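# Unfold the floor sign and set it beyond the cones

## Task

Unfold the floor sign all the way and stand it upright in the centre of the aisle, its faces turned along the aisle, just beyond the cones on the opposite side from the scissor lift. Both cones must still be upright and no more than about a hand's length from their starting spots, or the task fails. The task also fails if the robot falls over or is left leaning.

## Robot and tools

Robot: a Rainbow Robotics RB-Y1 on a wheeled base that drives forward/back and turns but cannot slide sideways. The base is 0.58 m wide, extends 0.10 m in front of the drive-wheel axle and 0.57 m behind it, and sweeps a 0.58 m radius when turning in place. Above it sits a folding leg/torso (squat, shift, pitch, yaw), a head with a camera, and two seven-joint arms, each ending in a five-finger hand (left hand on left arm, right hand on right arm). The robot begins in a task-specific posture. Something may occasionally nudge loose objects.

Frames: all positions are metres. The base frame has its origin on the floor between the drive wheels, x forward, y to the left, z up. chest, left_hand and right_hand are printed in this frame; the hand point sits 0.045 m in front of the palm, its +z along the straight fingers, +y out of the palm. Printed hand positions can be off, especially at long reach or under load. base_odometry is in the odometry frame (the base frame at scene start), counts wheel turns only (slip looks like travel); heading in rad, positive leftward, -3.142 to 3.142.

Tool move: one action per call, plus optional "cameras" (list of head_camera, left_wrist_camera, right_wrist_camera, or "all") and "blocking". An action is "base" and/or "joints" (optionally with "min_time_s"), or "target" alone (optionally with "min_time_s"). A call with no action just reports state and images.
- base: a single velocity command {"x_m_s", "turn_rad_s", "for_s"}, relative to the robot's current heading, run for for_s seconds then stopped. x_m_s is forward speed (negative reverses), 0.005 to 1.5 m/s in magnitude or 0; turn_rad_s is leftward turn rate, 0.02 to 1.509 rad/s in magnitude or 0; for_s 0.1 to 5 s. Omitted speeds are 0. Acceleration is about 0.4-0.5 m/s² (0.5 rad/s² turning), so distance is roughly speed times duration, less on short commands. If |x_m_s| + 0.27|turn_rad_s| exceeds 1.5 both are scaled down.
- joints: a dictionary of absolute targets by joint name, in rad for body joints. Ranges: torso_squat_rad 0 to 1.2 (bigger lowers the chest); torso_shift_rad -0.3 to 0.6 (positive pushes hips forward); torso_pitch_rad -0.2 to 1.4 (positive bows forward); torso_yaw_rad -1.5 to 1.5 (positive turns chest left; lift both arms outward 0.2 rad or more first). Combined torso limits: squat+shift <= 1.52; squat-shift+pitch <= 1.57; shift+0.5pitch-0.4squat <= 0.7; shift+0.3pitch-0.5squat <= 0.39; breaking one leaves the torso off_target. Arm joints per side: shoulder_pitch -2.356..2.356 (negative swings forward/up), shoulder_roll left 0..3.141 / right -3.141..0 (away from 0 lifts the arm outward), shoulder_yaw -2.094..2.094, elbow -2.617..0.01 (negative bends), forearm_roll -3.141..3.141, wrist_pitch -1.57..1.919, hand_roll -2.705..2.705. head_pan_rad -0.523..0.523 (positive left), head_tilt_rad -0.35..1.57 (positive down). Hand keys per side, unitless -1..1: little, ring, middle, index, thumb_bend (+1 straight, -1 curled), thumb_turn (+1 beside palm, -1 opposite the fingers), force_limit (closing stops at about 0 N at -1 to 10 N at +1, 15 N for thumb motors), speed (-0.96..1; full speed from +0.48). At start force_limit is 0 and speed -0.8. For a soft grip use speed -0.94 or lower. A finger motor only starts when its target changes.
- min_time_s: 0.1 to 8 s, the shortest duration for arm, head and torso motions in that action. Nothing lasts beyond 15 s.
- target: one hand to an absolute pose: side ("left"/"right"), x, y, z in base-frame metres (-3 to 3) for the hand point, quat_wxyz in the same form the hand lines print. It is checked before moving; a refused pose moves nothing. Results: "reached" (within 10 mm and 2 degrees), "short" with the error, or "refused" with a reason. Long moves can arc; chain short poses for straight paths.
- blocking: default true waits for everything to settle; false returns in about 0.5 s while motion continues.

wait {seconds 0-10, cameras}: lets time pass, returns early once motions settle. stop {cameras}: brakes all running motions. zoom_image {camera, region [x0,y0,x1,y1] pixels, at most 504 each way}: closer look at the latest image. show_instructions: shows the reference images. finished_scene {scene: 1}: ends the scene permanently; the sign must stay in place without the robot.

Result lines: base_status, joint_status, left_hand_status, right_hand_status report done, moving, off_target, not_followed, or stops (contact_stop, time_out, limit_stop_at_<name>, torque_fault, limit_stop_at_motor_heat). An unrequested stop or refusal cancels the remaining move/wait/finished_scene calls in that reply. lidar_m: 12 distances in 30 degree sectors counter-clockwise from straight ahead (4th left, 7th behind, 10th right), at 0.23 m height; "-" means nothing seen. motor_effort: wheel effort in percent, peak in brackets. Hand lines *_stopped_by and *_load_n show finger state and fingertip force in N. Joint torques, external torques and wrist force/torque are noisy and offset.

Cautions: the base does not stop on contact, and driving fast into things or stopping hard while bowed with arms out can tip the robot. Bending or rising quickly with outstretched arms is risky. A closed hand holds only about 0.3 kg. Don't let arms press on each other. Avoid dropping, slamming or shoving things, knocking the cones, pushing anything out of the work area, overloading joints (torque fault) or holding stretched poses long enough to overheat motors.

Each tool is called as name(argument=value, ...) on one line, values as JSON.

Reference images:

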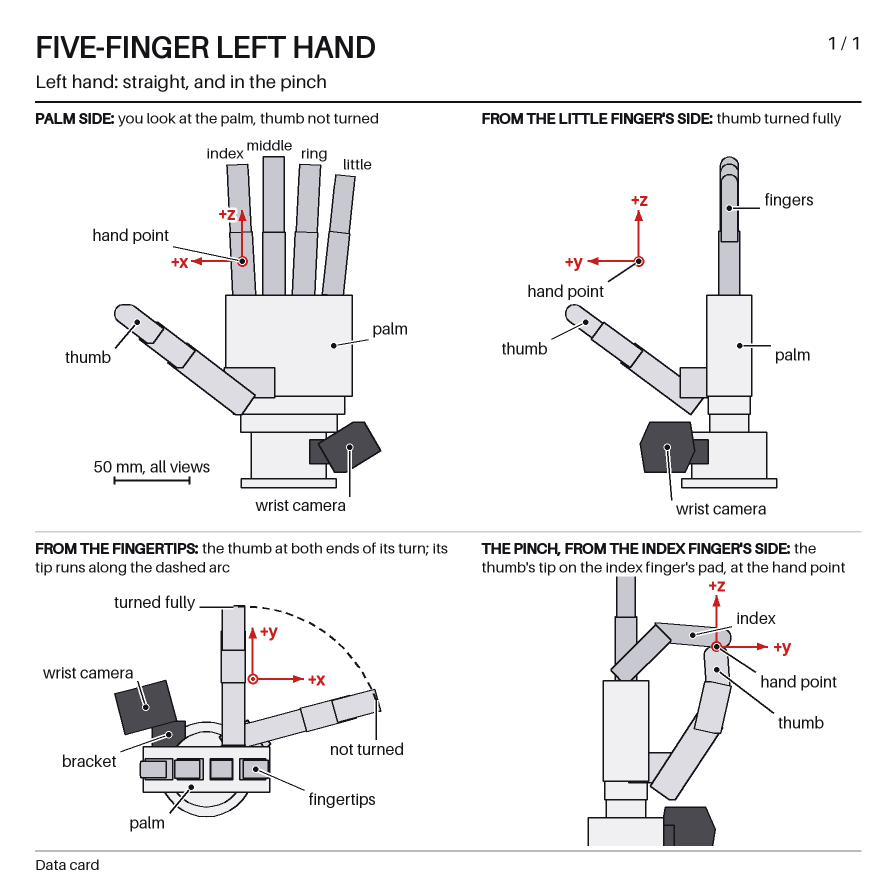

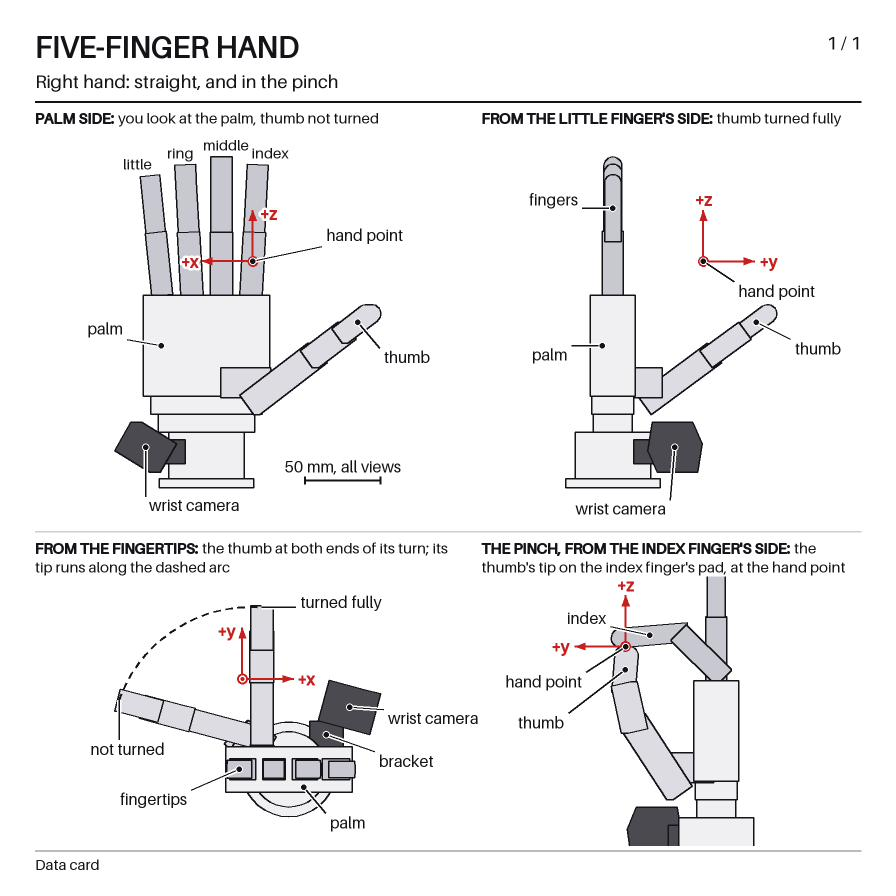

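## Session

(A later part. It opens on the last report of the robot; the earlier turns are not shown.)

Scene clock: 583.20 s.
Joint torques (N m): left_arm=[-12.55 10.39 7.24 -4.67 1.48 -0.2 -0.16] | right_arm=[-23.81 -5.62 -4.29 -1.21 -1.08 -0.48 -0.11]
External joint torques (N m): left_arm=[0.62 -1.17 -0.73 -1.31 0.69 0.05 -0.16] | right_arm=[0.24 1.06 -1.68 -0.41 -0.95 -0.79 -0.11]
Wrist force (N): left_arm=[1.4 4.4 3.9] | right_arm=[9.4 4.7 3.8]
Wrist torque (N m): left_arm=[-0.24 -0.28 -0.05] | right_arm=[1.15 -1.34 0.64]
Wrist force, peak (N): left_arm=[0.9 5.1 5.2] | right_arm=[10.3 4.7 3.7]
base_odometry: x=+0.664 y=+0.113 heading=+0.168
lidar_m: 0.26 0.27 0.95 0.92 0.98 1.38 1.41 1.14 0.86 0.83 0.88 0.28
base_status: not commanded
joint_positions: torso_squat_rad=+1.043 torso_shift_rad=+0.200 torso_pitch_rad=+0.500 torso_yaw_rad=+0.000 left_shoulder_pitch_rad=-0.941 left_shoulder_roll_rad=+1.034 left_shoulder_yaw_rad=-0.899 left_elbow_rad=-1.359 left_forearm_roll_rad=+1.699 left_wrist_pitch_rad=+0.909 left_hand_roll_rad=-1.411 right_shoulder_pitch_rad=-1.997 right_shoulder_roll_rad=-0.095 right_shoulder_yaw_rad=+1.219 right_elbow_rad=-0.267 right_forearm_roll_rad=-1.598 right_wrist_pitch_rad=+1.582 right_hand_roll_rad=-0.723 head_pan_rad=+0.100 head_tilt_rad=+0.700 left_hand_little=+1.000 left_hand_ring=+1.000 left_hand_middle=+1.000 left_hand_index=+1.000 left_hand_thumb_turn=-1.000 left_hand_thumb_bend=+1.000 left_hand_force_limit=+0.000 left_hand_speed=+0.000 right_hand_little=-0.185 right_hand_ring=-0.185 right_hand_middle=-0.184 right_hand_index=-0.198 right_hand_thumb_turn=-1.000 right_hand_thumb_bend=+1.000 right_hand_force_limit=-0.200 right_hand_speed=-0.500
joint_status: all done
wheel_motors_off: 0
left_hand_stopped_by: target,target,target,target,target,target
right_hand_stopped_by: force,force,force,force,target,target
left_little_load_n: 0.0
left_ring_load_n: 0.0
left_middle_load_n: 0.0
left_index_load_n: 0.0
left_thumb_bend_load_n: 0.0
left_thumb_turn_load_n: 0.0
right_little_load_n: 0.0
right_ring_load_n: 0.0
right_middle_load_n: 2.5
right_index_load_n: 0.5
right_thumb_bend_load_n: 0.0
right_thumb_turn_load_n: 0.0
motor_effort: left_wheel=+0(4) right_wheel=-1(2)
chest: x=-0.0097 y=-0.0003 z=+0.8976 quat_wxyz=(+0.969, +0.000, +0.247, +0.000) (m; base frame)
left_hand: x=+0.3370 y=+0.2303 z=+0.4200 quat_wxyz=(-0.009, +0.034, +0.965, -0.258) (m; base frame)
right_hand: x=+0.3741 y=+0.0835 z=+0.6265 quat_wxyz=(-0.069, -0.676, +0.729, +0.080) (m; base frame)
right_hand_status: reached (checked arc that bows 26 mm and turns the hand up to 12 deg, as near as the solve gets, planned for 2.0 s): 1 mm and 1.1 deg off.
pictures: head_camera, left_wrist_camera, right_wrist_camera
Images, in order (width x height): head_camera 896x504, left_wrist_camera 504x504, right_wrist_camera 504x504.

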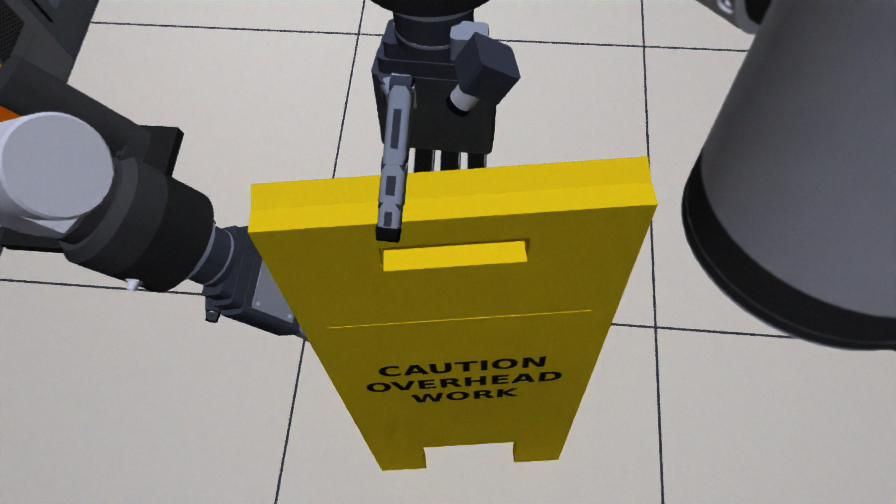

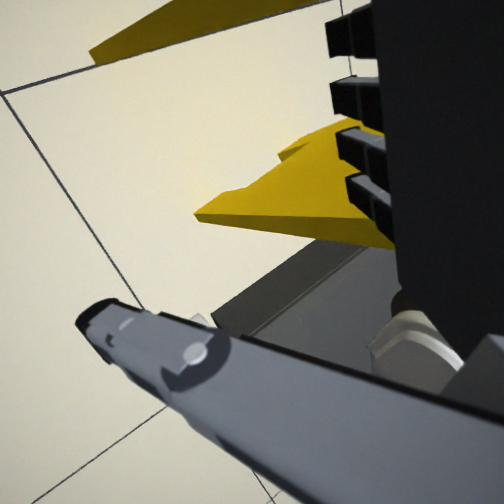

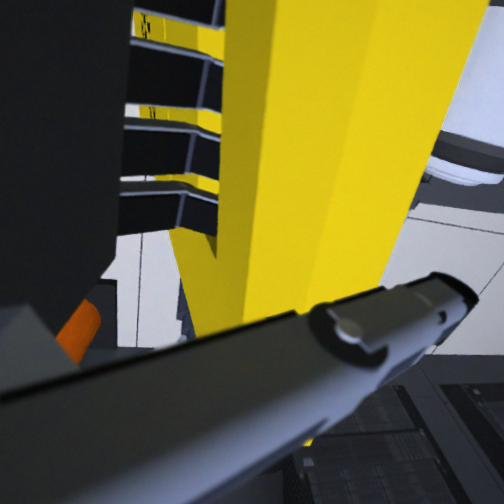

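move(target={"side": "left", "x": 0.337, "y": 0.2303, "z": 0.39, "quat_wxyz": [-0.009, 0.034, 0.965, -0.258]}, min_time_s=2, cameras=["head_camera"])

Scene clock: 589.37 s.
Joint torques (N m): left_arm=[-10.64 10.33 4.76 -3.37 1.09 -0.49 -0.06] | right_arm=[-24.53 -5.32 -4.39 -1.93 -0.98 -0.26 -0.44]
External joint torques (N m): left_arm=[2.65 -0.83 -2.57 -0.03 0.31 -0.34 -0.05] | right_arm=[-0.48 1.36 -1.79 -1.13 -0.85 -0.56 -0.44]
Wrist force (N): left_arm=[2.5 2.0 5.4] | right_arm=[7.7 3.1 3.2]
Wrist torque (N m): left_arm=[-0.35 -0.14 0.12] | right_arm=[1.07 -1.40 0.60]
Wrist force, peak (N): left_arm=[3.4 12.3 -4.1] | right_arm=[17.4 3.1 4.1]
move: done
base_odometry: x=+0.664 y=+0.113 heading=+0.168
lidar_m: 0.26 0.28 0.94 0.92 0.98 1.38 1.41 1.15 0.86 0.84 0.89 0.29
base_status: not commanded
joint_positions: torso_squat_rad=+1.043 torso_shift_rad=+0.200 torso_pitch_rad=+0.500 torso_yaw_rad=+0.000 left_shoulder_pitch_rad=-0.938 left_shoulder_roll_rad=+0.949 left_shoulder_yaw_rad=-0.907 left_elbow_rad=-1.221 left_forearm_roll_rad=+1.706 left_wrist_pitch_rad=+0.893 left_hand_roll_rad=-1.505 right_shoulder_pitch_rad=-1.997 right_shoulder_roll_rad=-0.095 right_shoulder_yaw_rad=+1.219 right_elbow_rad=-0.267 right_forearm_roll_rad=-1.598 right_wrist_pitch_rad=+1.582 right_hand_roll_rad=-0.723 head_pan_rad=+0.100 head_tilt_rad=+0.700 left_hand_little=+1.000 left_hand_ring=+1.000 left_hand_middle=+1.000 left_hand_index=+1.000 left_hand_thumb_turn=-1.000 left_hand_thumb_bend=+1.000 left_hand_force_limit=+0.000 left_hand_speed=+0.000 right_hand_little=-0.185 right_hand_ring=-0.185 right_hand_middle=-0.184 right_hand_index=-0.198 right_hand_thumb_turn=-1.000 right_hand_thumb_bend=+1.000 right_hand_force_limit=-0.200 right_hand_speed=-0.500
joint_status: all done
wheel_motors_off: 0
left_hand_stopped_by: target,target,target,target,target,target
right_hand_stopped_by: force,force,force,force,target,target
left_little_load_n: 0.0
left_ring_load_n: 0.0
left_middle_load_n: 0.0
left_index_load_n: 0.0
left_thumb_bend_load_n: 0.0
left_thumb_turn_load_n: 0.0
right_little_load_n: 0.5
right_ring_load_n: 0.0
right_middle_load_n: 2.5
right_index_load_n: 0.0
right_thumb_bend_load_n: 0.0
right_thumb_turn_load_n: 0.0
motor_effort: left_wheel=+0(4) right_wheel=-1(1)
chest: x=-0.0097 y=-0.0003 z=+0.8976 quat_wxyz=(+0.969, +0.000, +0.247, +0.000)
left_hand: x=+0.3372 y=+0.2302 z=+0.3904 quat_wxyz=(-0.008, +0.034, +0.966, -0.258)
left_hand_status: reached (checked arc that bows 4 mm and turns the hand up to 1 deg, planned for 2.0 s): 0 mm and 0.1 deg off.
right_hand: x=+0.3741 y=+0.0834 z=+0.6264 quat_wxyz=(-0.069, -0.676, +0.729, +0.080)
Images, in order (width x height): head_camera 896x504.

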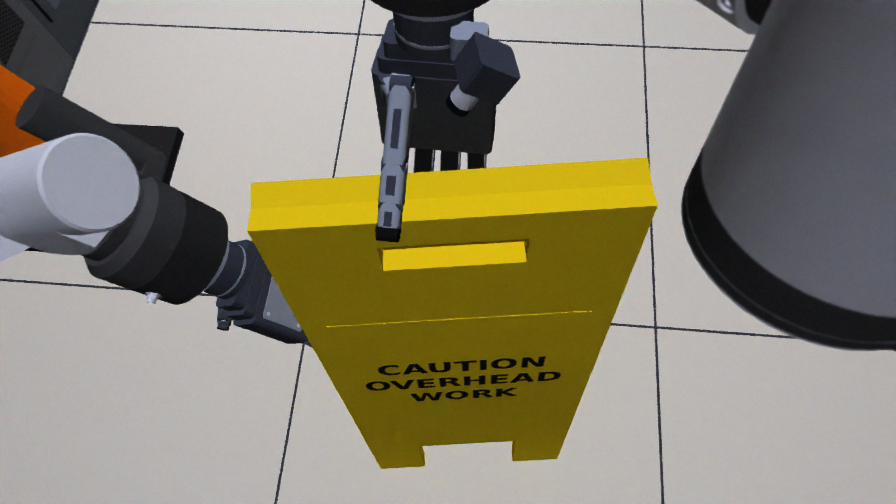

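move(base={"x_m_s": 0.02, "for_s": 0.5}, cameras=["head_camera"])

Scene clock: 590.53 s.
Joint torques (N m): left_arm=[-11.37 10.77 5.23 -3.37 1.03 -0.43 -0.14] | right_arm=[-23.58 -6 -3.29 -1.63 -0.46 0.18 -0.23]
External joint torques (N m): left_arm=[1.91 -0.39 -2.09 -0.02 0.25 -0.27 -0.14] | right_arm=[0.47 0.68 -0.69 -0.83 -0.32 -0.13 -0.23]
Wrist force (N): left_arm=[2.4 2.0 5.2] | right_arm=[6.5 3.0 1.9]
Wrist torque (N m): left_arm=[-0.37 -0.11 0.12] | right_arm=[1.08 -1.47 0.58]
Wrist force, peak (N): left_arm=[3.5 2.3 5.5] | right_arm=[7.8 4.3 5.1]
move: done
base_odometry: x=+0.674 y=+0.115 heading=+0.168
lidar_m: 0.27 0.28 0.94 0.92 0.98 1.38 1.42 1.14 0.86 0.83 0.88 0.28
base_status: done (sent for 0.5 of 0.5 s)
joint_positions: torso_squat_rad=+1.043 torso_shift_rad=+0.200 torso_pitch_rad=+0.500 torso_yaw_rad=+0.000 left_shoulder_pitch_rad=-0.938 left_shoulder_roll_rad=+0.949 left_shoulder_yaw_rad=-0.907 left_elbow_rad=-1.221 left_forearm_roll_rad=+1.706 left_wrist_pitch_rad=+0.893 left_hand_roll_rad=-1.505 right_shoulder_pitch_rad=-1.998 right_shoulder_roll_rad=-0.094 right_shoulder_yaw_rad=+1.219 right_elbow_rad=-0.267 right_forearm_roll_rad=-1.598 right_wrist_pitch_rad=+1.582 right_hand_roll_rad=-0.723 head_pan_rad=+0.100 head_tilt_rad=+0.700 left_hand_little=+1.000 left_hand_ring=+1.000 left_hand_middle=+1.000 left_hand_index=+1.000 left_hand_thumb_turn=-1.000 left_hand_thumb_bend=+1.000 left_hand_force_limit=+0.000 left_hand_speed=+0.000 right_hand_little=-0.185 right_hand_ring=-0.185 right_hand_middle=-0.185 right_hand_index=-0.198 right_hand_thumb_turn=-1.000 right_hand_thumb_bend=+1.000 right_hand_force_limit=-0.200 right_hand_speed=-0.500
joint_status: not commanded
wheel_motors_off: 0
left_hand_stopped_by: target,target,target,target,target,target
right_hand_stopped_by: force,force,force,force,target,target
left_little_load_n: 0.0
left_ring_load_n: 0.0
left_middle_load_n: 0.0
left_index_load_n: 0.0
left_thumb_bend_load_n: 0.0
left_thumb_turn_load_n: 0.0
right_little_load_n: 0.0
right_ring_load_n: 0.0
right_middle_load_n: 1.0
right_index_load_n: 0.0
right_thumb_bend_load_n: 0.0
right_thumb_turn_load_n: 0.0
motor_effort: left_wheel=+1(18) right_wheel=-2(16)
chest: x=-0.0096 y=-0.0003 z=+0.8976 quat_wxyz=(+0.969, +0.000, +0.247, +0.000)
left_hand: x=+0.3370 y=+0.2302 z=+0.3902 quat_wxyz=(-0.008, +0.034, +0.966, -0.258)
right_hand: x=+0.3741 y=+0.0836 z=+0.6264 quat_wxyz=(-0.069, -0.676, +0.729, +0.080)
Images, in order (width x height): head_camera 896x504.

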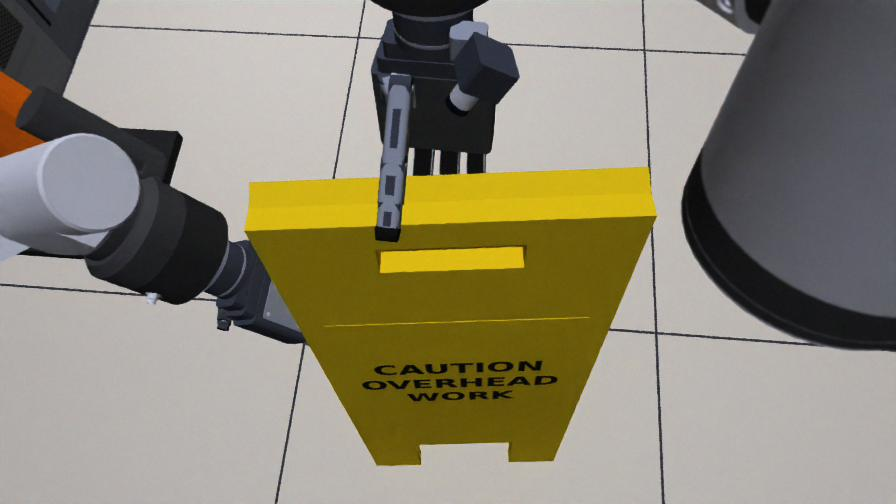

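move(base={"x_m_s": 0.02, "for_s": 0.5}, cameras=["head_camera"])

Scene clock: 591.70 s.
Joint torques (N m): left_arm=[-12 10.87 5.45 -3.38 1.19 -0.28 -0.05] | right_arm=[-22.83 -6.35 -3.66 -1.47 -0.37 0.11 -0.34]
External joint torques (N m): left_arm=[1.28 -0.29 -1.87 -0.03 0.41 -0.13 -0.05] | right_arm=[1.22 0.33 -1.05 -0.67 -0.23 -0.19 -0.34]
Wrist force (N): left_arm=[2.4 2.6 4.8] | right_arm=[5.7 3.6 0.9]
Wrist torque (N m): left_arm=[-0.28 -0.09 0.09] | right_arm=[1.14 -1.34 0.56]
Wrist force, peak (N): left_arm=[3.3 2.9 6.1] | right_arm=[6.3 3.8 2.9]
move: done
base_odometry: x=+0.684 y=+0.116 heading=+0.168
lidar_m: 0.26 0.27 0.94 0.92 0.96 1.39 1.43 1.14 0.86 0.83 0.88 0.28
base_status: done (sent for 0.5 of 0.5 s)
joint_positions: torso_squat_rad=+1.043 torso_shift_rad=+0.200 torso_pitch_rad=+0.500 torso_yaw_rad=+0.000 left_shoulder_pitch_rad=-0.938 left_shoulder_roll_rad=+0.949 left_shoulder_yaw_rad=-0.907 left_elbow_rad=-1.221 left_forearm_roll_rad=+1.706 left_wrist_pitch_rad=+0.893 left_hand_roll_rad=-1.505 right_shoulder_pitch_rad=-1.998 right_shoulder_roll_rad=-0.094 right_shoulder_yaw_rad=+1.219 right_elbow_rad=-0.267 right_forearm_roll_rad=-1.598 right_wrist_pitch_rad=+1.582 right_hand_roll_rad=-0.723 head_pan_rad=+0.100 head_tilt_rad=+0.700 left_hand_little=+1.000 left_hand_ring=+1.000 left_hand_middle=+1.000 left_hand_index=+1.000 left_hand_thumb_turn=-1.000 left_hand_thumb_bend=+1.000 left_hand_force_limit=+0.000 left_hand_speed=+0.000 right_hand_little=-0.185 right_hand_ring=-0.185 right_hand_middle=-0.185 right_hand_index=-0.198 right_hand_thumb_turn=-1.000 right_hand_thumb_bend=+1.000 right_hand_force_limit=-0.200 right_hand_speed=-0.500
joint_status: not commanded
wheel_motors_off: 0
left_hand_stopped_by: target,target,target,target,target,target
right_hand_stopped_by: force,force,force,force,target,target
left_little_load_n: 0.0
left_ring_load_n: 0.0
left_middle_load_n: 0.0
left_index_load_n: 0.0
left_thumb_bend_load_n: 0.0
left_thumb_turn_load_n: 0.0
right_little_load_n: 0.0
right_ring_load_n: 0.0
right_middle_load_n: 0.0
right_index_load_n: 0.0
right_thumb_bend_load_n: 0.0
right_thumb_turn_load_n: 0.0
motor_effort: left_wheel=+4(15) right_wheel=-2(14)
chest: x=-0.0096 y=-0.0003 z=+0.8976 quat_wxyz=(+0.969, +0.000, +0.247, +0.000)
left_hand: x=+0.3369 y=+0.2302 z=+0.3901 quat_wxyz=(-0.008, +0.034, +0.966, -0.258)
right_hand: x=+0.3741 y=+0.0837 z=+0.6265 quat_wxyz=(-0.069, -0.676, +0.729, +0.080)
Images, in order (width x height): head_camera 896x504.

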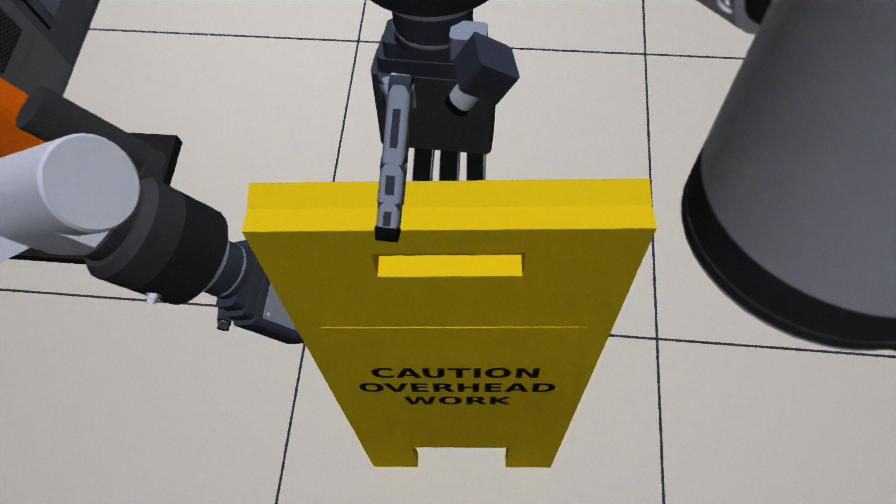

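move(base={"x_m_s": 0.02, "for_s": 0.5}, cameras=["head_camera"])

Scene clock: 592.77 s.
Joint torques (N m): left_arm=[-11.72 11.1 5.43 -3.14 1.27 -0.48 -0.07] | right_arm=[-23.23 -6.3 -3.26 -1.32 -0.21 -0.01 -0.29]
External joint torques (N m): left_arm=[1.55 -0.05 -1.89 0.21 0.49 -0.32 -0.07] | right_arm=[0.82 0.38 -0.65 -0.52 -0.07 -0.32 -0.28]
Wrist force (N): left_arm=[2.4 2.8 5.2] | right_arm=[5.9 3.8 2.1]
Wrist torque (N m): left_arm=[-0.28 -0.07 0.06] | right_arm=[1.10 -1.39 0.61]
Wrist force, peak (N): left_arm=[3.6 3.3 5.9] | right_arm=[6.6 3.7 1.7]
move: done
base_odometry: x=+0.694 y=+0.118 heading=+0.169
lidar_m: 0.25 0.26 0.94 0.92 0.98 1.38 1.44 1.14 0.86 0.84 0.88 0.25
base_status: done (sent for 0.5 of 0.5 s)
joint_positions: torso_squat_rad=+1.043 torso_shift_rad=+0.200 torso_pitch_rad=+0.500 torso_yaw_rad=+0.000 left_shoulder_pitch_rad=-0.938 left_shoulder_roll_rad=+0.949 left_shoulder_yaw_rad=-0.908 left_elbow_rad=-1.221 left_forearm_roll_rad=+1.706 left_wrist_pitch_rad=+0.893 left_hand_roll_rad=-1.505 right_shoulder_pitch_rad=-1.998 right_shoulder_roll_rad=-0.094 right_shoulder_yaw_rad=+1.219 right_elbow_rad=-0.267 right_forearm_roll_rad=-1.598 right_wrist_pitch_rad=+1.582 right_hand_roll_rad=-0.723 head_pan_rad=+0.100 head_tilt_rad=+0.700 left_hand_little=+1.000 left_hand_ring=+1.000 left_hand_middle=+1.000 left_hand_index=+1.000 left_hand_thumb_turn=-1.000 left_hand_thumb_bend=+1.000 left_hand_force_limit=+0.000 left_hand_speed=+0.000 right_hand_little=-0.185 right_hand_ring=-0.185 right_hand_middle=-0.185 right_hand_index=-0.198 right_hand_thumb_turn=-1.000 right_hand_thumb_bend=+1.000 right_hand_force_limit=-0.200 right_hand_speed=-0.500
joint_status: not commanded
wheel_motors_off: 0
left_hand_stopped_by: target,target,target,target,target,target
right_hand_stopped_by: force,force,force,force,target,target
left_little_load_n: 0.0
left_ring_load_n: 0.0
left_middle_load_n: 0.0
left_index_load_n: 0.0
left_thumb_bend_load_n: 0.0
left_thumb_turn_load_n: 0.0
right_little_load_n: 0.0
right_ring_load_n: 0.0
right_middle_load_n: 0.5
right_index_load_n: 0.5
right_thumb_bend_load_n: 0.0
right_thumb_turn_load_n: 0.0
motor_effort: left_wheel=+3(16) right_wheel=-2(13)
chest: x=-0.0096 y=-0.0003 z=+0.8976 quat_wxyz=(+0.969, +0.000, +0.247, +0.000)
left_hand: x=+0.3369 y=+0.2302 z=+0.3901 quat_wxyz=(-0.009, +0.034, +0.966, -0.258)
right_hand: x=+0.3741 y=+0.0837 z=+0.6265 quat_wxyz=(-0.069, -0.676, +0.729, +0.080)
Images, in order (width x height): head_camera 896x504.

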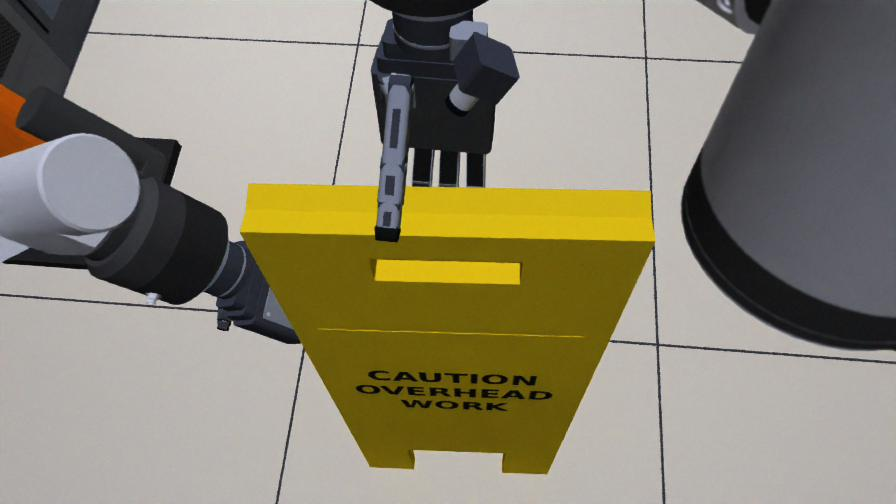

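move(base={"x_m_s": 0.02, "for_s": 0.5}, cameras=["head_camera"])

Scene clock: 593.90 s.
Joint torques (N m): left_arm=[-12.1 10.94 5.83 -3.84 1.19 -0.49 -0.14] | right_arm=[-22.85 -6.76 -3.73 -1.38 -0.32 0.2 -0.28]
External joint torques (N m): left_arm=[1.17 -0.22 -1.49 -0.49 0.41 -0.34 -0.13] | right_arm=[1.2 -0.08 -1.12 -0.58 -0.18 -0.11 -0.28]
Wrist force (N): left_arm=[2.3 2.0 5.5] | right_arm=[6.2 4.4 1.6]
Wrist torque (N m): left_arm=[-0.39 -0.03 0.10] | right_arm=[1.31 -1.42 0.62]
Wrist force, peak (N): left_arm=[3.3 2.4 6.0] | right_arm=[6.6 4.6 3.1]
move: done
base_odometry: x=+0.703 y=+0.120 heading=+0.169
lidar_m: 0.24 0.27 0.93 0.92 0.98 1.38 1.45 1.14 0.87 0.84 0.87 0.25
base_status: done (sent for 0.5 of 0.5 s)
joint_positions: torso_squat_rad=+1.043 torso_shift_rad=+0.200 torso_pitch_rad=+0.500 torso_yaw_rad=+0.000 left_shoulder_pitch_rad=-0.938 left_shoulder_roll_rad=+0.949 left_shoulder_yaw_rad=-0.908 left_elbow_rad=-1.221 left_forearm_roll_rad=+1.706 left_wrist_pitch_rad=+0.893 left_hand_roll_rad=-1.505 right_shoulder_pitch_rad=-1.998 right_shoulder_roll_rad=-0.094 right_shoulder_yaw_rad=+1.219 right_elbow_rad=-0.267 right_forearm_roll_rad=-1.598 right_wrist_pitch_rad=+1.582 right_hand_roll_rad=-0.723 head_pan_rad=+0.100 head_tilt_rad=+0.700 left_hand_little=+1.000 left_hand_ring=+1.000 left_hand_middle=+1.000 left_hand_index=+1.000 left_hand_thumb_turn=-1.000 left_hand_thumb_bend=+1.000 left_hand_force_limit=+0.000 left_hand_speed=+0.000 right_hand_little=-0.185 right_hand_ring=-0.185 right_hand_middle=-0.184 right_hand_index=-0.198 right_hand_thumb_turn=-1.000 right_hand_thumb_bend=+1.000 right_hand_force_limit=-0.200 right_hand_speed=-0.500
joint_status: not commanded
wheel_motors_off: 0
left_hand_stopped_by: target,target,target,target,target,target
right_hand_stopped_by: force,force,force,force,target,target
left_little_load_n: 0.0
left_ring_load_n: 0.0
left_middle_load_n: 0.0
left_index_load_n: 0.0
left_thumb_bend_load_n: 0.0
left_thumb_turn_load_n: 0.0
right_little_load_n: 0.0
right_ring_load_n: 0.0
right_middle_load_n: 1.0
right_index_load_n: 0.0
right_thumb_bend_load_n: 0.0
right_thumb_turn_load_n: 0.5
motor_effort: left_wheel=-1(18) right_wheel=-1(14)
chest: x=-0.0096 y=-0.0003 z=+0.8976 quat_wxyz=(+0.969, +0.000, +0.247, +0.000)
left_hand: x=+0.3369 y=+0.2302 z=+0.3901 quat_wxyz=(-0.009, +0.034, +0.966, -0.258)
right_hand: x=+0.3741 y=+0.0837 z=+0.6265 quat_wxyz=(-0.069, -0.676, +0.729, +0.080)
Images, in order (width x height): head_camera 896x504.

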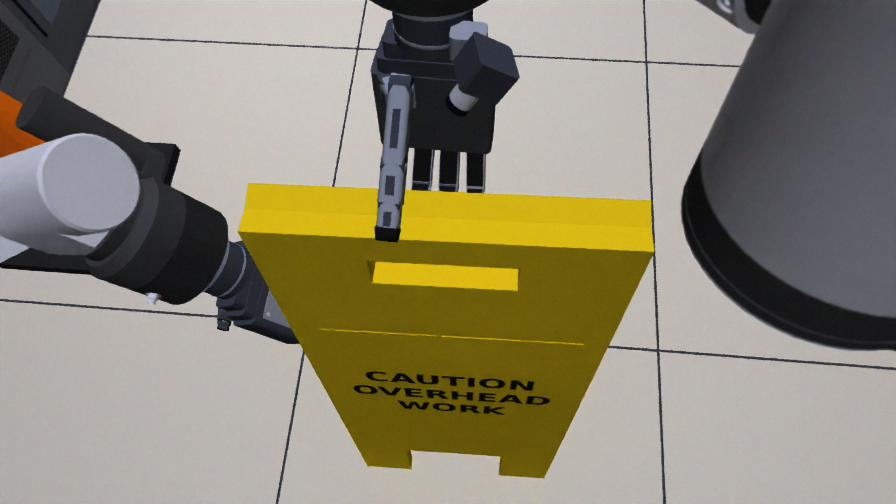

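move(base={"x_m_s": 0.02, "for_s": 0.5}, cameras=["head_camera", "right_wrist_camera", "left_wrist_camera"])

Scene clock: 594.97 s.
Joint torques (N m): left_arm=[-11.9 10.62 5.6 -4.06 1.24 -0.44 -0.16] | right_arm=[-22.48 -6.41 -3.59 -1.27 -0.24 0.01 -0.34]
External joint torques (N m): left_arm=[1.38 -0.54 -1.72 -0.71 0.45 -0.29 -0.16] | right_arm=[1.57 0.27 -0.98 -0.47 -0.1 -0.29 -0.34]
Wrist force (N): left_arm=[2.1 2.5 5.3] | right_arm=[5.7 3.3 0.8]
Wrist torque (N m): left_arm=[-0.31 -0.06 0.06] | right_arm=[1.08 -1.33 0.55]
Wrist force, peak (N): left_arm=[3.4 3.6 5.9] | right_arm=[6.7 4.0 2.5]
move: done
base_odometry: x=+0.713 y=+0.121 heading=+0.169
lidar_m: 0.24 0.25 0.92 0.92 0.97 1.38 1.46 1.14 0.86 0.84 0.87 0.26
base_status: done (sent for 0.5 of 0.5 s)
joint_positions: torso_squat_rad=+1.043 torso_shift_rad=+0.200 torso_pitch_rad=+0.500 torso_yaw_rad=+0.000 left_shoulder_pitch_rad=-0.938 left_shoulder_roll_rad=+0.949 left_shoulder_yaw_rad=-0.908 left_elbow_rad=-1.221 left_forearm_roll_rad=+1.706 left_wrist_pitch_rad=+0.893 left_hand_roll_rad=-1.505 right_shoulder_pitch_rad=-1.998 right_shoulder_roll_rad=-0.094 right_shoulder_yaw_rad=+1.219 right_elbow_rad=-0.267 right_forearm_roll_rad=-1.598 right_wrist_pitch_rad=+1.582 right_hand_roll_rad=-0.723 head_pan_rad=+0.100 head_tilt_rad=+0.700 left_hand_little=+1.000 left_hand_ring=+1.000 left_hand_middle=+1.000 left_hand_index=+1.000 left_hand_thumb_turn=-1.000 left_hand_thumb_bend=+1.000 left_hand_force_limit=+0.000 left_hand_speed=+0.000 right_hand_little=-0.185 right_hand_ring=-0.185 right_hand_middle=-0.185 right_hand_index=-0.198 right_hand_thumb_turn=-1.000 right_hand_thumb_bend=+1.000 right_hand_force_limit=-0.200 right_hand_speed=-0.500
joint_status: not commanded
wheel_motors_off: 0
left_hand_stopped_by: target,target,target,target,target,target
right_hand_stopped_by: force,force,force,force,target,target
left_little_load_n: 0.0
left_ring_load_n: 0.0
left_middle_load_n: 0.0
left_index_load_n: 0.0
left_thumb_bend_load_n: 0.0
left_thumb_turn_load_n: 0.0
right_little_load_n: 0.0
right_ring_load_n: 0.0
right_middle_load_n: 0.0
right_index_load_n: 0.0
right_thumb_bend_load_n: 0.0
right_thumb_turn_load_n: 0.0
motor_effort: left_wheel=+6(17) right_wheel=+0(14)
chest: x=-0.0096 y=-0.0003 z=+0.8976 quat_wxyz=(+0.969, +0.000, +0.247, +0.000)
left_hand: x=+0.3369 y=+0.2303 z=+0.3901 quat_wxyz=(-0.009, +0.034, +0.966, -0.258)
right_hand: x=+0.3741 y=+0.0837 z=+0.6265 quat_wxyz=(-0.069, -0.676, +0.729, +0.080)
pictures: head_camera, left_wrist_camera, right_wrist_camera
Images, in order (width x height): head_camera 896x504, left_wrist_camera 504x504, right_wrist_camera 504x504.

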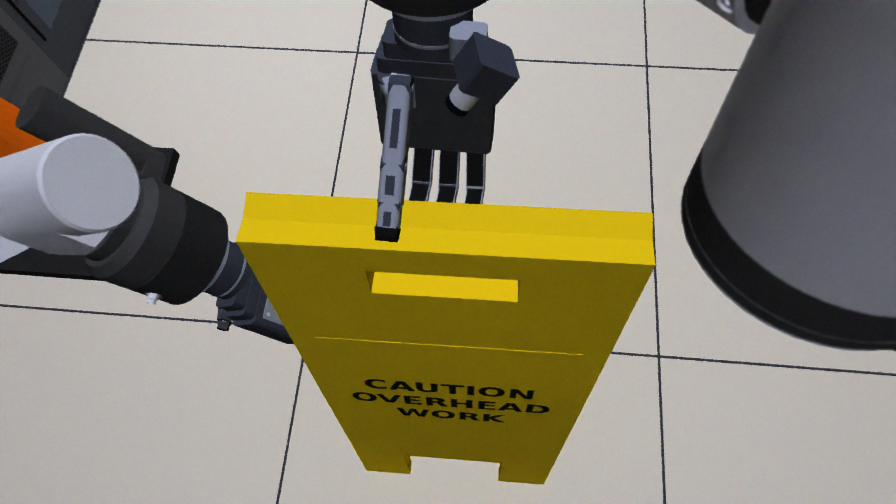

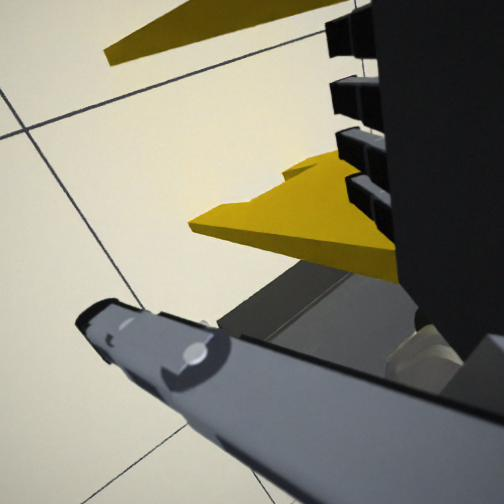

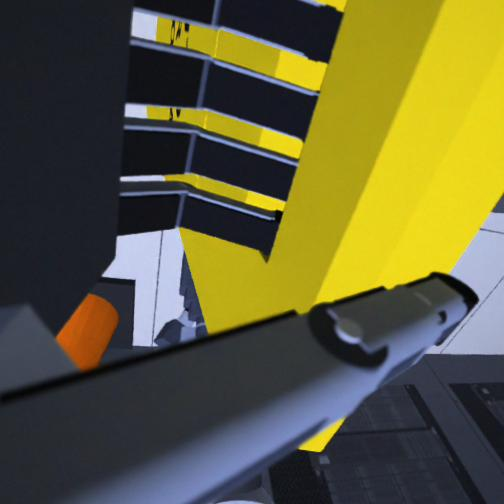

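move(target={"side": "left", "x": 0.322, "y": 0.2303, "z": 0.385, "quat_wxyz": [-0.009, 0.034, 0.965, -0.258]}, min_time_s=1.5)

move(base={"x_m_s": 0.02, "for_s": 0.7}, cameras=["head_camera"])

Scene clock: 597.60 s.
Joint torques (N m): left_arm=[-9.74 12.23 3.9 -5.12 0.51 0.02 0.4] | right_arm=[-22.66 -6.79 -3.24 -1.27 -0.45 0.07 -0.12]
External joint torques (N m): left_arm=[2.86 1.1 -3.38 -1.66 -0.25 0.18 0.41] | right_arm=[1.39 -0.1 -0.64 -0.47 -0.31 -0.23 -0.12]
Wrist force (N): left_arm=[0.0 2.6 5.2] | right_arm=[5.9 3.2 1.0]
Wrist torque (N m): left_arm=[-0.27 -0.01 0.02] | right_arm=[1.07 -1.35 0.58]
Wrist force, peak (N): left_arm=[2.2 2.8 5.9] | right_arm=[6.7 3.4 1.6]
move: done
base_odometry: x=+0.713 y=+0.121 heading=+0.169
lidar_m: 0.24 0.26 0.93 0.92 0.96 1.39 1.46 1.15 0.86 0.83 0.86 0.25
base_status: not commanded
joint_positions: torso_squat_rad=+1.043 torso_shift_rad=+0.200 torso_pitch_rad=+0.500 torso_yaw_rad=+0.000 left_shoulder_pitch_rad=-0.901 left_shoulder_roll_rad=+0.967 left_shoulder_yaw_rad=-0.913 left_elbow_rad=-1.271 left_forearm_roll_rad=+1.696 left_wrist_pitch_rad=+0.864 left_hand_roll_rad=-1.491 right_shoulder_pitch_rad=-1.998 right_shoulder_roll_rad=-0.094 right_shoulder_yaw_rad=+1.219 right_elbow_rad=-0.267 right_forearm_roll_rad=-1.598 right_wrist_pitch_rad=+1.582 right_hand_roll_rad=-0.723 head_pan_rad=+0.100 head_tilt_rad=+0.700 left_hand_little=+1.000 left_hand_ring=+1.000 left_hand_middle=+1.000 left_hand_index=+1.000 left_hand_thumb_turn=-1.000 left_hand_thumb_bend=+1.000 left_hand_force_limit=+0.000 left_hand_speed=+0.000 right_hand_little=-0.185 right_hand_ring=-0.185 right_hand_middle=-0.185 right_hand_index=-0.198 right_hand_thumb_turn=-1.000 right_hand_thumb_bend=+1.000 right_hand_force_limit=-0.200 right_hand_speed=-0.500
joint_status: all done
wheel_motors_off: 0
left_hand_stopped_by: target,target,target,target,target,target
right_hand_stopped_by: force,force,force,force,target,target
left_little_load_n: 0.0
left_ring_load_n: 0.0
left_middle_load_n: 0.0
left_index_load_n: 0.0
left_thumb_bend_load_n: 0.0
left_thumb_turn_load_n: 0.0
right_little_load_n: 0.0
right_ring_load_n: 0.0
right_middle_load_n: 0.0
right_index_load_n: 0.0
right_thumb_bend_load_n: 0.0
right_thumb_turn_load_n: 0.0
motor_effort: left_wheel=+4(7) right_wheel=-1(1)
chest: x=-0.0096 y=-0.0003 z=+0.8976 quat_wxyz=(+0.969, +0.000, +0.247, +0.000)
left_hand: x=+0.3224 y=+0.2298 z=+0.3855 quat_wxyz=(-0.010, +0.034, +0.965, -0.259)
left_hand_status: reached (checked arc that bows 2 mm and turns the hand up to 0 deg, planned for 1.5 s): 1 mm and 0.2 deg off.
right_hand: x=+0.3741 y=+0.0837 z=+0.6265 quat_wxyz=(-0.069, -0.676, +0.729, +0.080)
pictures: none

Scene clock: 598.80 s.
Joint torques (N m): left_arm=[-10.82 12.3 5.17 -4.81 0.44 -0.46 0.47] | right_arm=[-22.29 -6.72 -3.25 -1.11 -0.3 0.08 -0.18]
External joint torques (N m): left_arm=[1.77 1.16 -2.1 -1.35 -0.33 -0.3 0.47] | right_arm=[1.76 -0.04 -0.65 -0.31 -0.16 -0.22 -0.17]
Wrist force (N): left_arm=[2.4 2.6 5.3] | right_arm=[6.1 3.5 1.3]
Wrist torque (N m): left_arm=[-0.33 -0.12 0.17] | right_arm=[1.05 -1.41 0.62]
Wrist force, peak (N): left_arm=[3.8 2.7 6.1] | right_arm=[6.5 3.6 1.6]
move: done
base_odometry: x=+0.727 y=+0.124 heading=+0.169
lidar_m: 0.22 0.24 0.92 0.92 0.97 1.38 1.47 1.14 0.86 0.83 0.86 0.24
base_status: done (sent for 0.7 of 0.7 s)
joint_positions: torso_squat_rad=+1.043 torso_shift_rad=+0.200 torso_pitch_rad=+0.500 torso_yaw_rad=+0.000 left_shoulder_pitch_rad=-0.901 left_shoulder_roll_rad=+0.967 left_shoulder_yaw_rad=-0.914 left_elbow_rad=-1.271 left_forearm_roll_rad=+1.696 left_wrist_pitch_rad=+0.864 left_hand_roll_rad=-1.491 right_shoulder_pitch_rad=-1.998 right_shoulder_roll_rad=-0.094 right_shoulder_yaw_rad=+1.219 right_elbow_rad=-0.267 right_forearm_roll_rad=-1.598 right_wrist_pitch_rad=+1.582 right_hand_roll_rad=-0.723 head_pan_rad=+0.100 head_tilt_rad=+0.700 left_hand_little=+1.000 left_hand_ring=+1.000 left_hand_middle=+1.000 left_hand_index=+1.000 left_hand_thumb_turn=-1.000 left_hand_thumb_bend=+1.000 left_hand_force_limit=+0.000 left_hand_speed=+0.000 right_hand_little=-0.185 right_hand_ring=-0.185 right_hand_middle=-0.185 right_hand_index=-0.198 right_hand_thumb_turn=-1.000 right_hand_thumb_bend=+1.000 right_hand_force_limit=-0.200 right_hand_speed=-0.500
joint_status: not commanded
wheel_motors_off: 0
left_hand_stopped_by: target,target,target,target,target,target
right_hand_stopped_by: force,force,force,force,target,target
left_little_load_n: 0.0
left_ring_load_n: 0.5
left_middle_load_n: 0.0
left_index_load_n: 0.0
left_thumb_bend_load_n: 0.0
left_thumb_turn_load_n: 0.0
right_little_load_n: 0.0
right_ring_load_n: 0.0
right_middle_load_n: 0.0
right_index_load_n: 0.0
right_thumb_bend_load_n: 0.0
right_thumb_turn_load_n: 0.0
motor_effort: left_wheel=+5(15) right_wheel=+0(15)
chest: x=-0.0096 y=-0.0003 z=+0.8976 quat_wxyz=(+0.969, +0.000, +0.247, +0.000)
left_hand: x=+0.3220 y=+0.2299 z=+0.3853 quat_wxyz=(-0.010, +0.034, +0.965, -0.259)
right_hand: x=+0.3741 y=+0.0837 z=+0.6265 quat_wxyz=(-0.069, -0.676, +0.729, +0.080)
Images, in order (width x height): head_camera 896x504.

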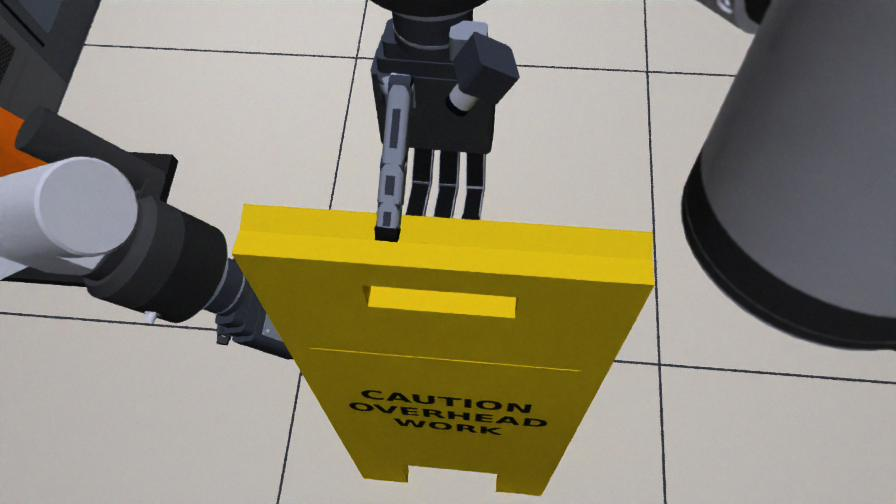

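move(target={"side": "left", "x": 0.308, "y": 0.2303, "z": 0.385, "quat_wxyz": [-0.009, 0.034, 0.965, -0.258]}, min_time_s=1.5)

move(base={"x_m_s": 0.02, "for_s": 0.75}, cameras=["head_camera"])

Scene clock: 604.07 s.
Joint torques (N m): left_arm=[-9.04 12.34 4.15 -5.13 0.46 -0.21 0.48] | right_arm=[-22.72 -6.49 -3.41 -1.19 -0.38 0.12 -0.26]
External joint torques (N m): left_arm=[2.88 1.18 -3.14 -1.55 -0.28 -0.03 0.48] | right_arm=[1.32 0.2 -0.8 -0.39 -0.25 -0.19 -0.26]
Wrist force (N): left_arm=[0.2 2.5 5.8] | right_arm=[6.0 2.6 1.1]
Wrist torque (N m): left_arm=[-0.35 0.02 0.05] | right_arm=[0.93 -1.35 0.59]
Wrist force, peak (N): left_arm=[1.0 3.8 6.1] | right_arm=[7.0 3.1 1.5]
move: done
base_odometry: x=+0.727 y=+0.124 heading=+0.169
lidar_m: 0.22 0.24 0.91 0.92 0.97 1.38 1.47 1.14 0.87 0.83 0.86 0.24
base_status: not commanded
joint_positions: torso_squat_rad=+1.043 torso_shift_rad=+0.200 torso_pitch_rad=+0.500 torso_yaw_rad=+0.000 left_shoulder_pitch_rad=-0.866 left_shoulder_roll_rad=+0.996 left_shoulder_yaw_rad=-0.920 left_elbow_rad=-1.338 left_forearm_roll_rad=+1.680 left_wrist_pitch_rad=+0.834 left_hand_roll_rad=-1.461 right_shoulder_pitch_rad=-1.998 right_shoulder_roll_rad=-0.094 right_shoulder_yaw_rad=+1.219 right_elbow_rad=-0.267 right_forearm_roll_rad=-1.598 right_wrist_pitch_rad=+1.582 right_hand_roll_rad=-0.723 head_pan_rad=+0.100 head_tilt_rad=+0.700 left_hand_little=+1.000 left_hand_ring=+1.000 left_hand_middle=+1.000 left_hand_index=+1.000 left_hand_thumb_turn=-1.000 left_hand_thumb_bend=+1.000 left_hand_force_limit=+0.000 left_hand_speed=+0.000 right_hand_little=-0.185 right_hand_ring=-0.185 right_hand_middle=-0.185 right_hand_index=-0.198 right_hand_thumb_turn=-1.000 right_hand_thumb_bend=+1.000 right_hand_force_limit=-0.200 right_hand_speed=-0.500
joint_status: all done
wheel_motors_off: 0
left_hand_stopped_by: target,target,target,target,target,target
right_hand_stopped_by: force,force,force,force,target,target
left_little_load_n: 0.0
left_ring_load_n: 0.0
left_middle_load_n: 0.0
left_index_load_n: 0.0
left_thumb_bend_load_n: 0.0
left_thumb_turn_load_n: 0.0
right_little_load_n: 0.0
right_ring_load_n: 0.0
right_middle_load_n: 0.0
right_index_load_n: 0.0
right_thumb_bend_load_n: 0.0
right_thumb_turn_load_n: 0.0
motor_effort: left_wheel=+5(6) right_wheel=-1(1)
chest: x=-0.0096 y=-0.0003 z=+0.8976 quat_wxyz=(+0.969, +0.000, +0.247, +0.000)
left_hand: x=+0.3084 y=+0.2297 z=+0.3853 quat_wxyz=(-0.011, +0.034, +0.965, -0.260)
left_hand_status: reached (checked arc that bows 3 mm and turns the hand up to 0 deg, planned for 1.5 s): 1 mm and 0.3 deg off.
right_hand: x=+0.3741 y=+0.0837 z=+0.6265 quat_wxyz=(-0.069, -0.676, +0.729, +0.080)
pictures: none

Scene clock: 605.37 s.
Joint torques (N m): left_arm=[-10.32 11.87 5.08 -4.9 0.64 -0.41 0.31] | right_arm=[-22.27 -6.48 -3.17 -1.5 -0.35 0 -0.29]
External joint torques (N m): left_arm=[1.59 0.71 -2.2 -1.32 -0.11 -0.22 0.31] | right_arm=[1.78 0.21 -0.56 -0.7 -0.21 -0.3 -0.29]
Wrist force (N): left_arm=[2.3 2.6 5.2] | right_arm=[5.8 3.0 1.5]
Wrist torque (N m): left_arm=[-0.31 -0.07 0.17] | right_arm=[0.99 -1.35 0.56]
Wrist force, peak (N): left_arm=[3.7 2.6 6.1] | right_arm=[6.4 3.5 1.9]
move: done
base_odometry: x=+0.742 y=+0.126 heading=+0.169
lidar_m: 0.21 0.23 0.91 0.92 0.97 1.37 1.49 1.14 0.86 0.84 0.85 0.21
base_status: done (sent for 0.77 of 0.77 s)
joint_positions: torso_squat_rad=+1.043 torso_shift_rad=+0.200 torso_pitch_rad=+0.500 torso_yaw_rad=+0.000 left_shoulder_pitch_rad=-0.866 left_shoulder_roll_rad=+0.996 left_shoulder_yaw_rad=-0.921 left_elbow_rad=-1.339 left_forearm_roll_rad=+1.680 left_wrist_pitch_rad=+0.835 left_hand_roll_rad=-1.461 right_shoulder_pitch_rad=-1.998 right_shoulder_roll_rad=-0.094 right_shoulder_yaw_rad=+1.219 right_elbow_rad=-0.267 right_forearm_roll_rad=-1.598 right_wrist_pitch_rad=+1.582 right_hand_roll_rad=-0.723 head_pan_rad=+0.100 head_tilt_rad=+0.700 left_hand_little=+1.000 left_hand_ring=+1.000 left_hand_middle=+1.000 left_hand_index=+1.000 left_hand_thumb_turn=-1.000 left_hand_thumb_bend=+1.000 left_hand_force_limit=+0.000 left_hand_speed=+0.000 right_hand_little=-0.185 right_hand_ring=-0.185 right_hand_middle=-0.185 right_hand_index=-0.198 right_hand_thumb_turn=-1.000 right_hand_thumb_bend=+1.000 right_hand_force_limit=-0.200 right_hand_speed=-0.500
joint_status: not commanded
wheel_motors_off: 0
left_hand_stopped_by: target,target,target,target,target,target
right_hand_stopped_by: force,force,force,force,target,target
left_little_load_n: 0.0
left_ring_load_n: 0.0
left_middle_load_n: 0.0
left_index_load_n: 0.0
left_thumb_bend_load_n: 0.0
left_thumb_turn_load_n: 0.0
right_little_load_n: 0.0
right_ring_load_n: 0.0
right_middle_load_n: 0.0
right_index_load_n: 0.0
right_thumb_bend_load_n: 0.0
right_thumb_turn_load_n: 0.0
motor_effort: left_wheel=-2(16) right_wheel=+4(15)
chest: x=-0.0096 y=-0.0003 z=+0.8976 quat_wxyz=(+0.969, +0.000, +0.247, +0.000)
left_hand: x=+0.3080 y=+0.2298 z=+0.3851 quat_wxyz=(-0.011, +0.034, +0.965, -0.260)
right_hand: x=+0.3741 y=+0.0837 z=+0.6265 quat_wxyz=(-0.069, -0.676, +0.729, +0.080)
Images, in order (width x height): head_camera 896x504.

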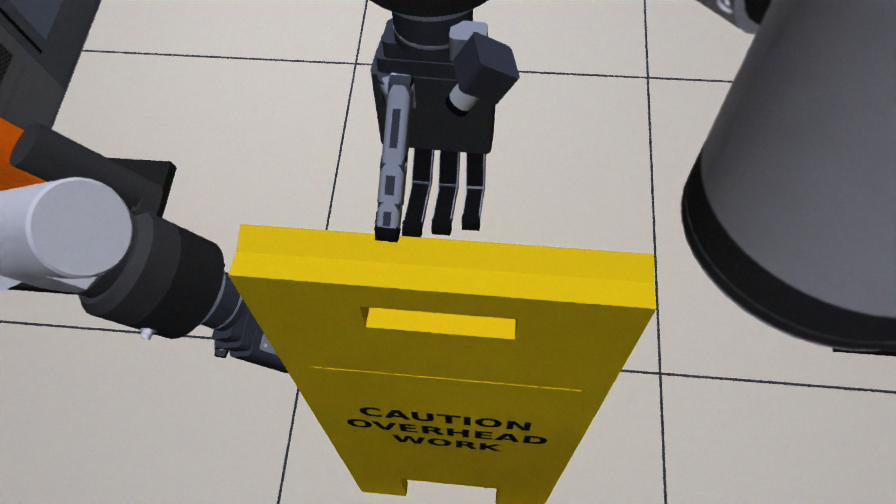

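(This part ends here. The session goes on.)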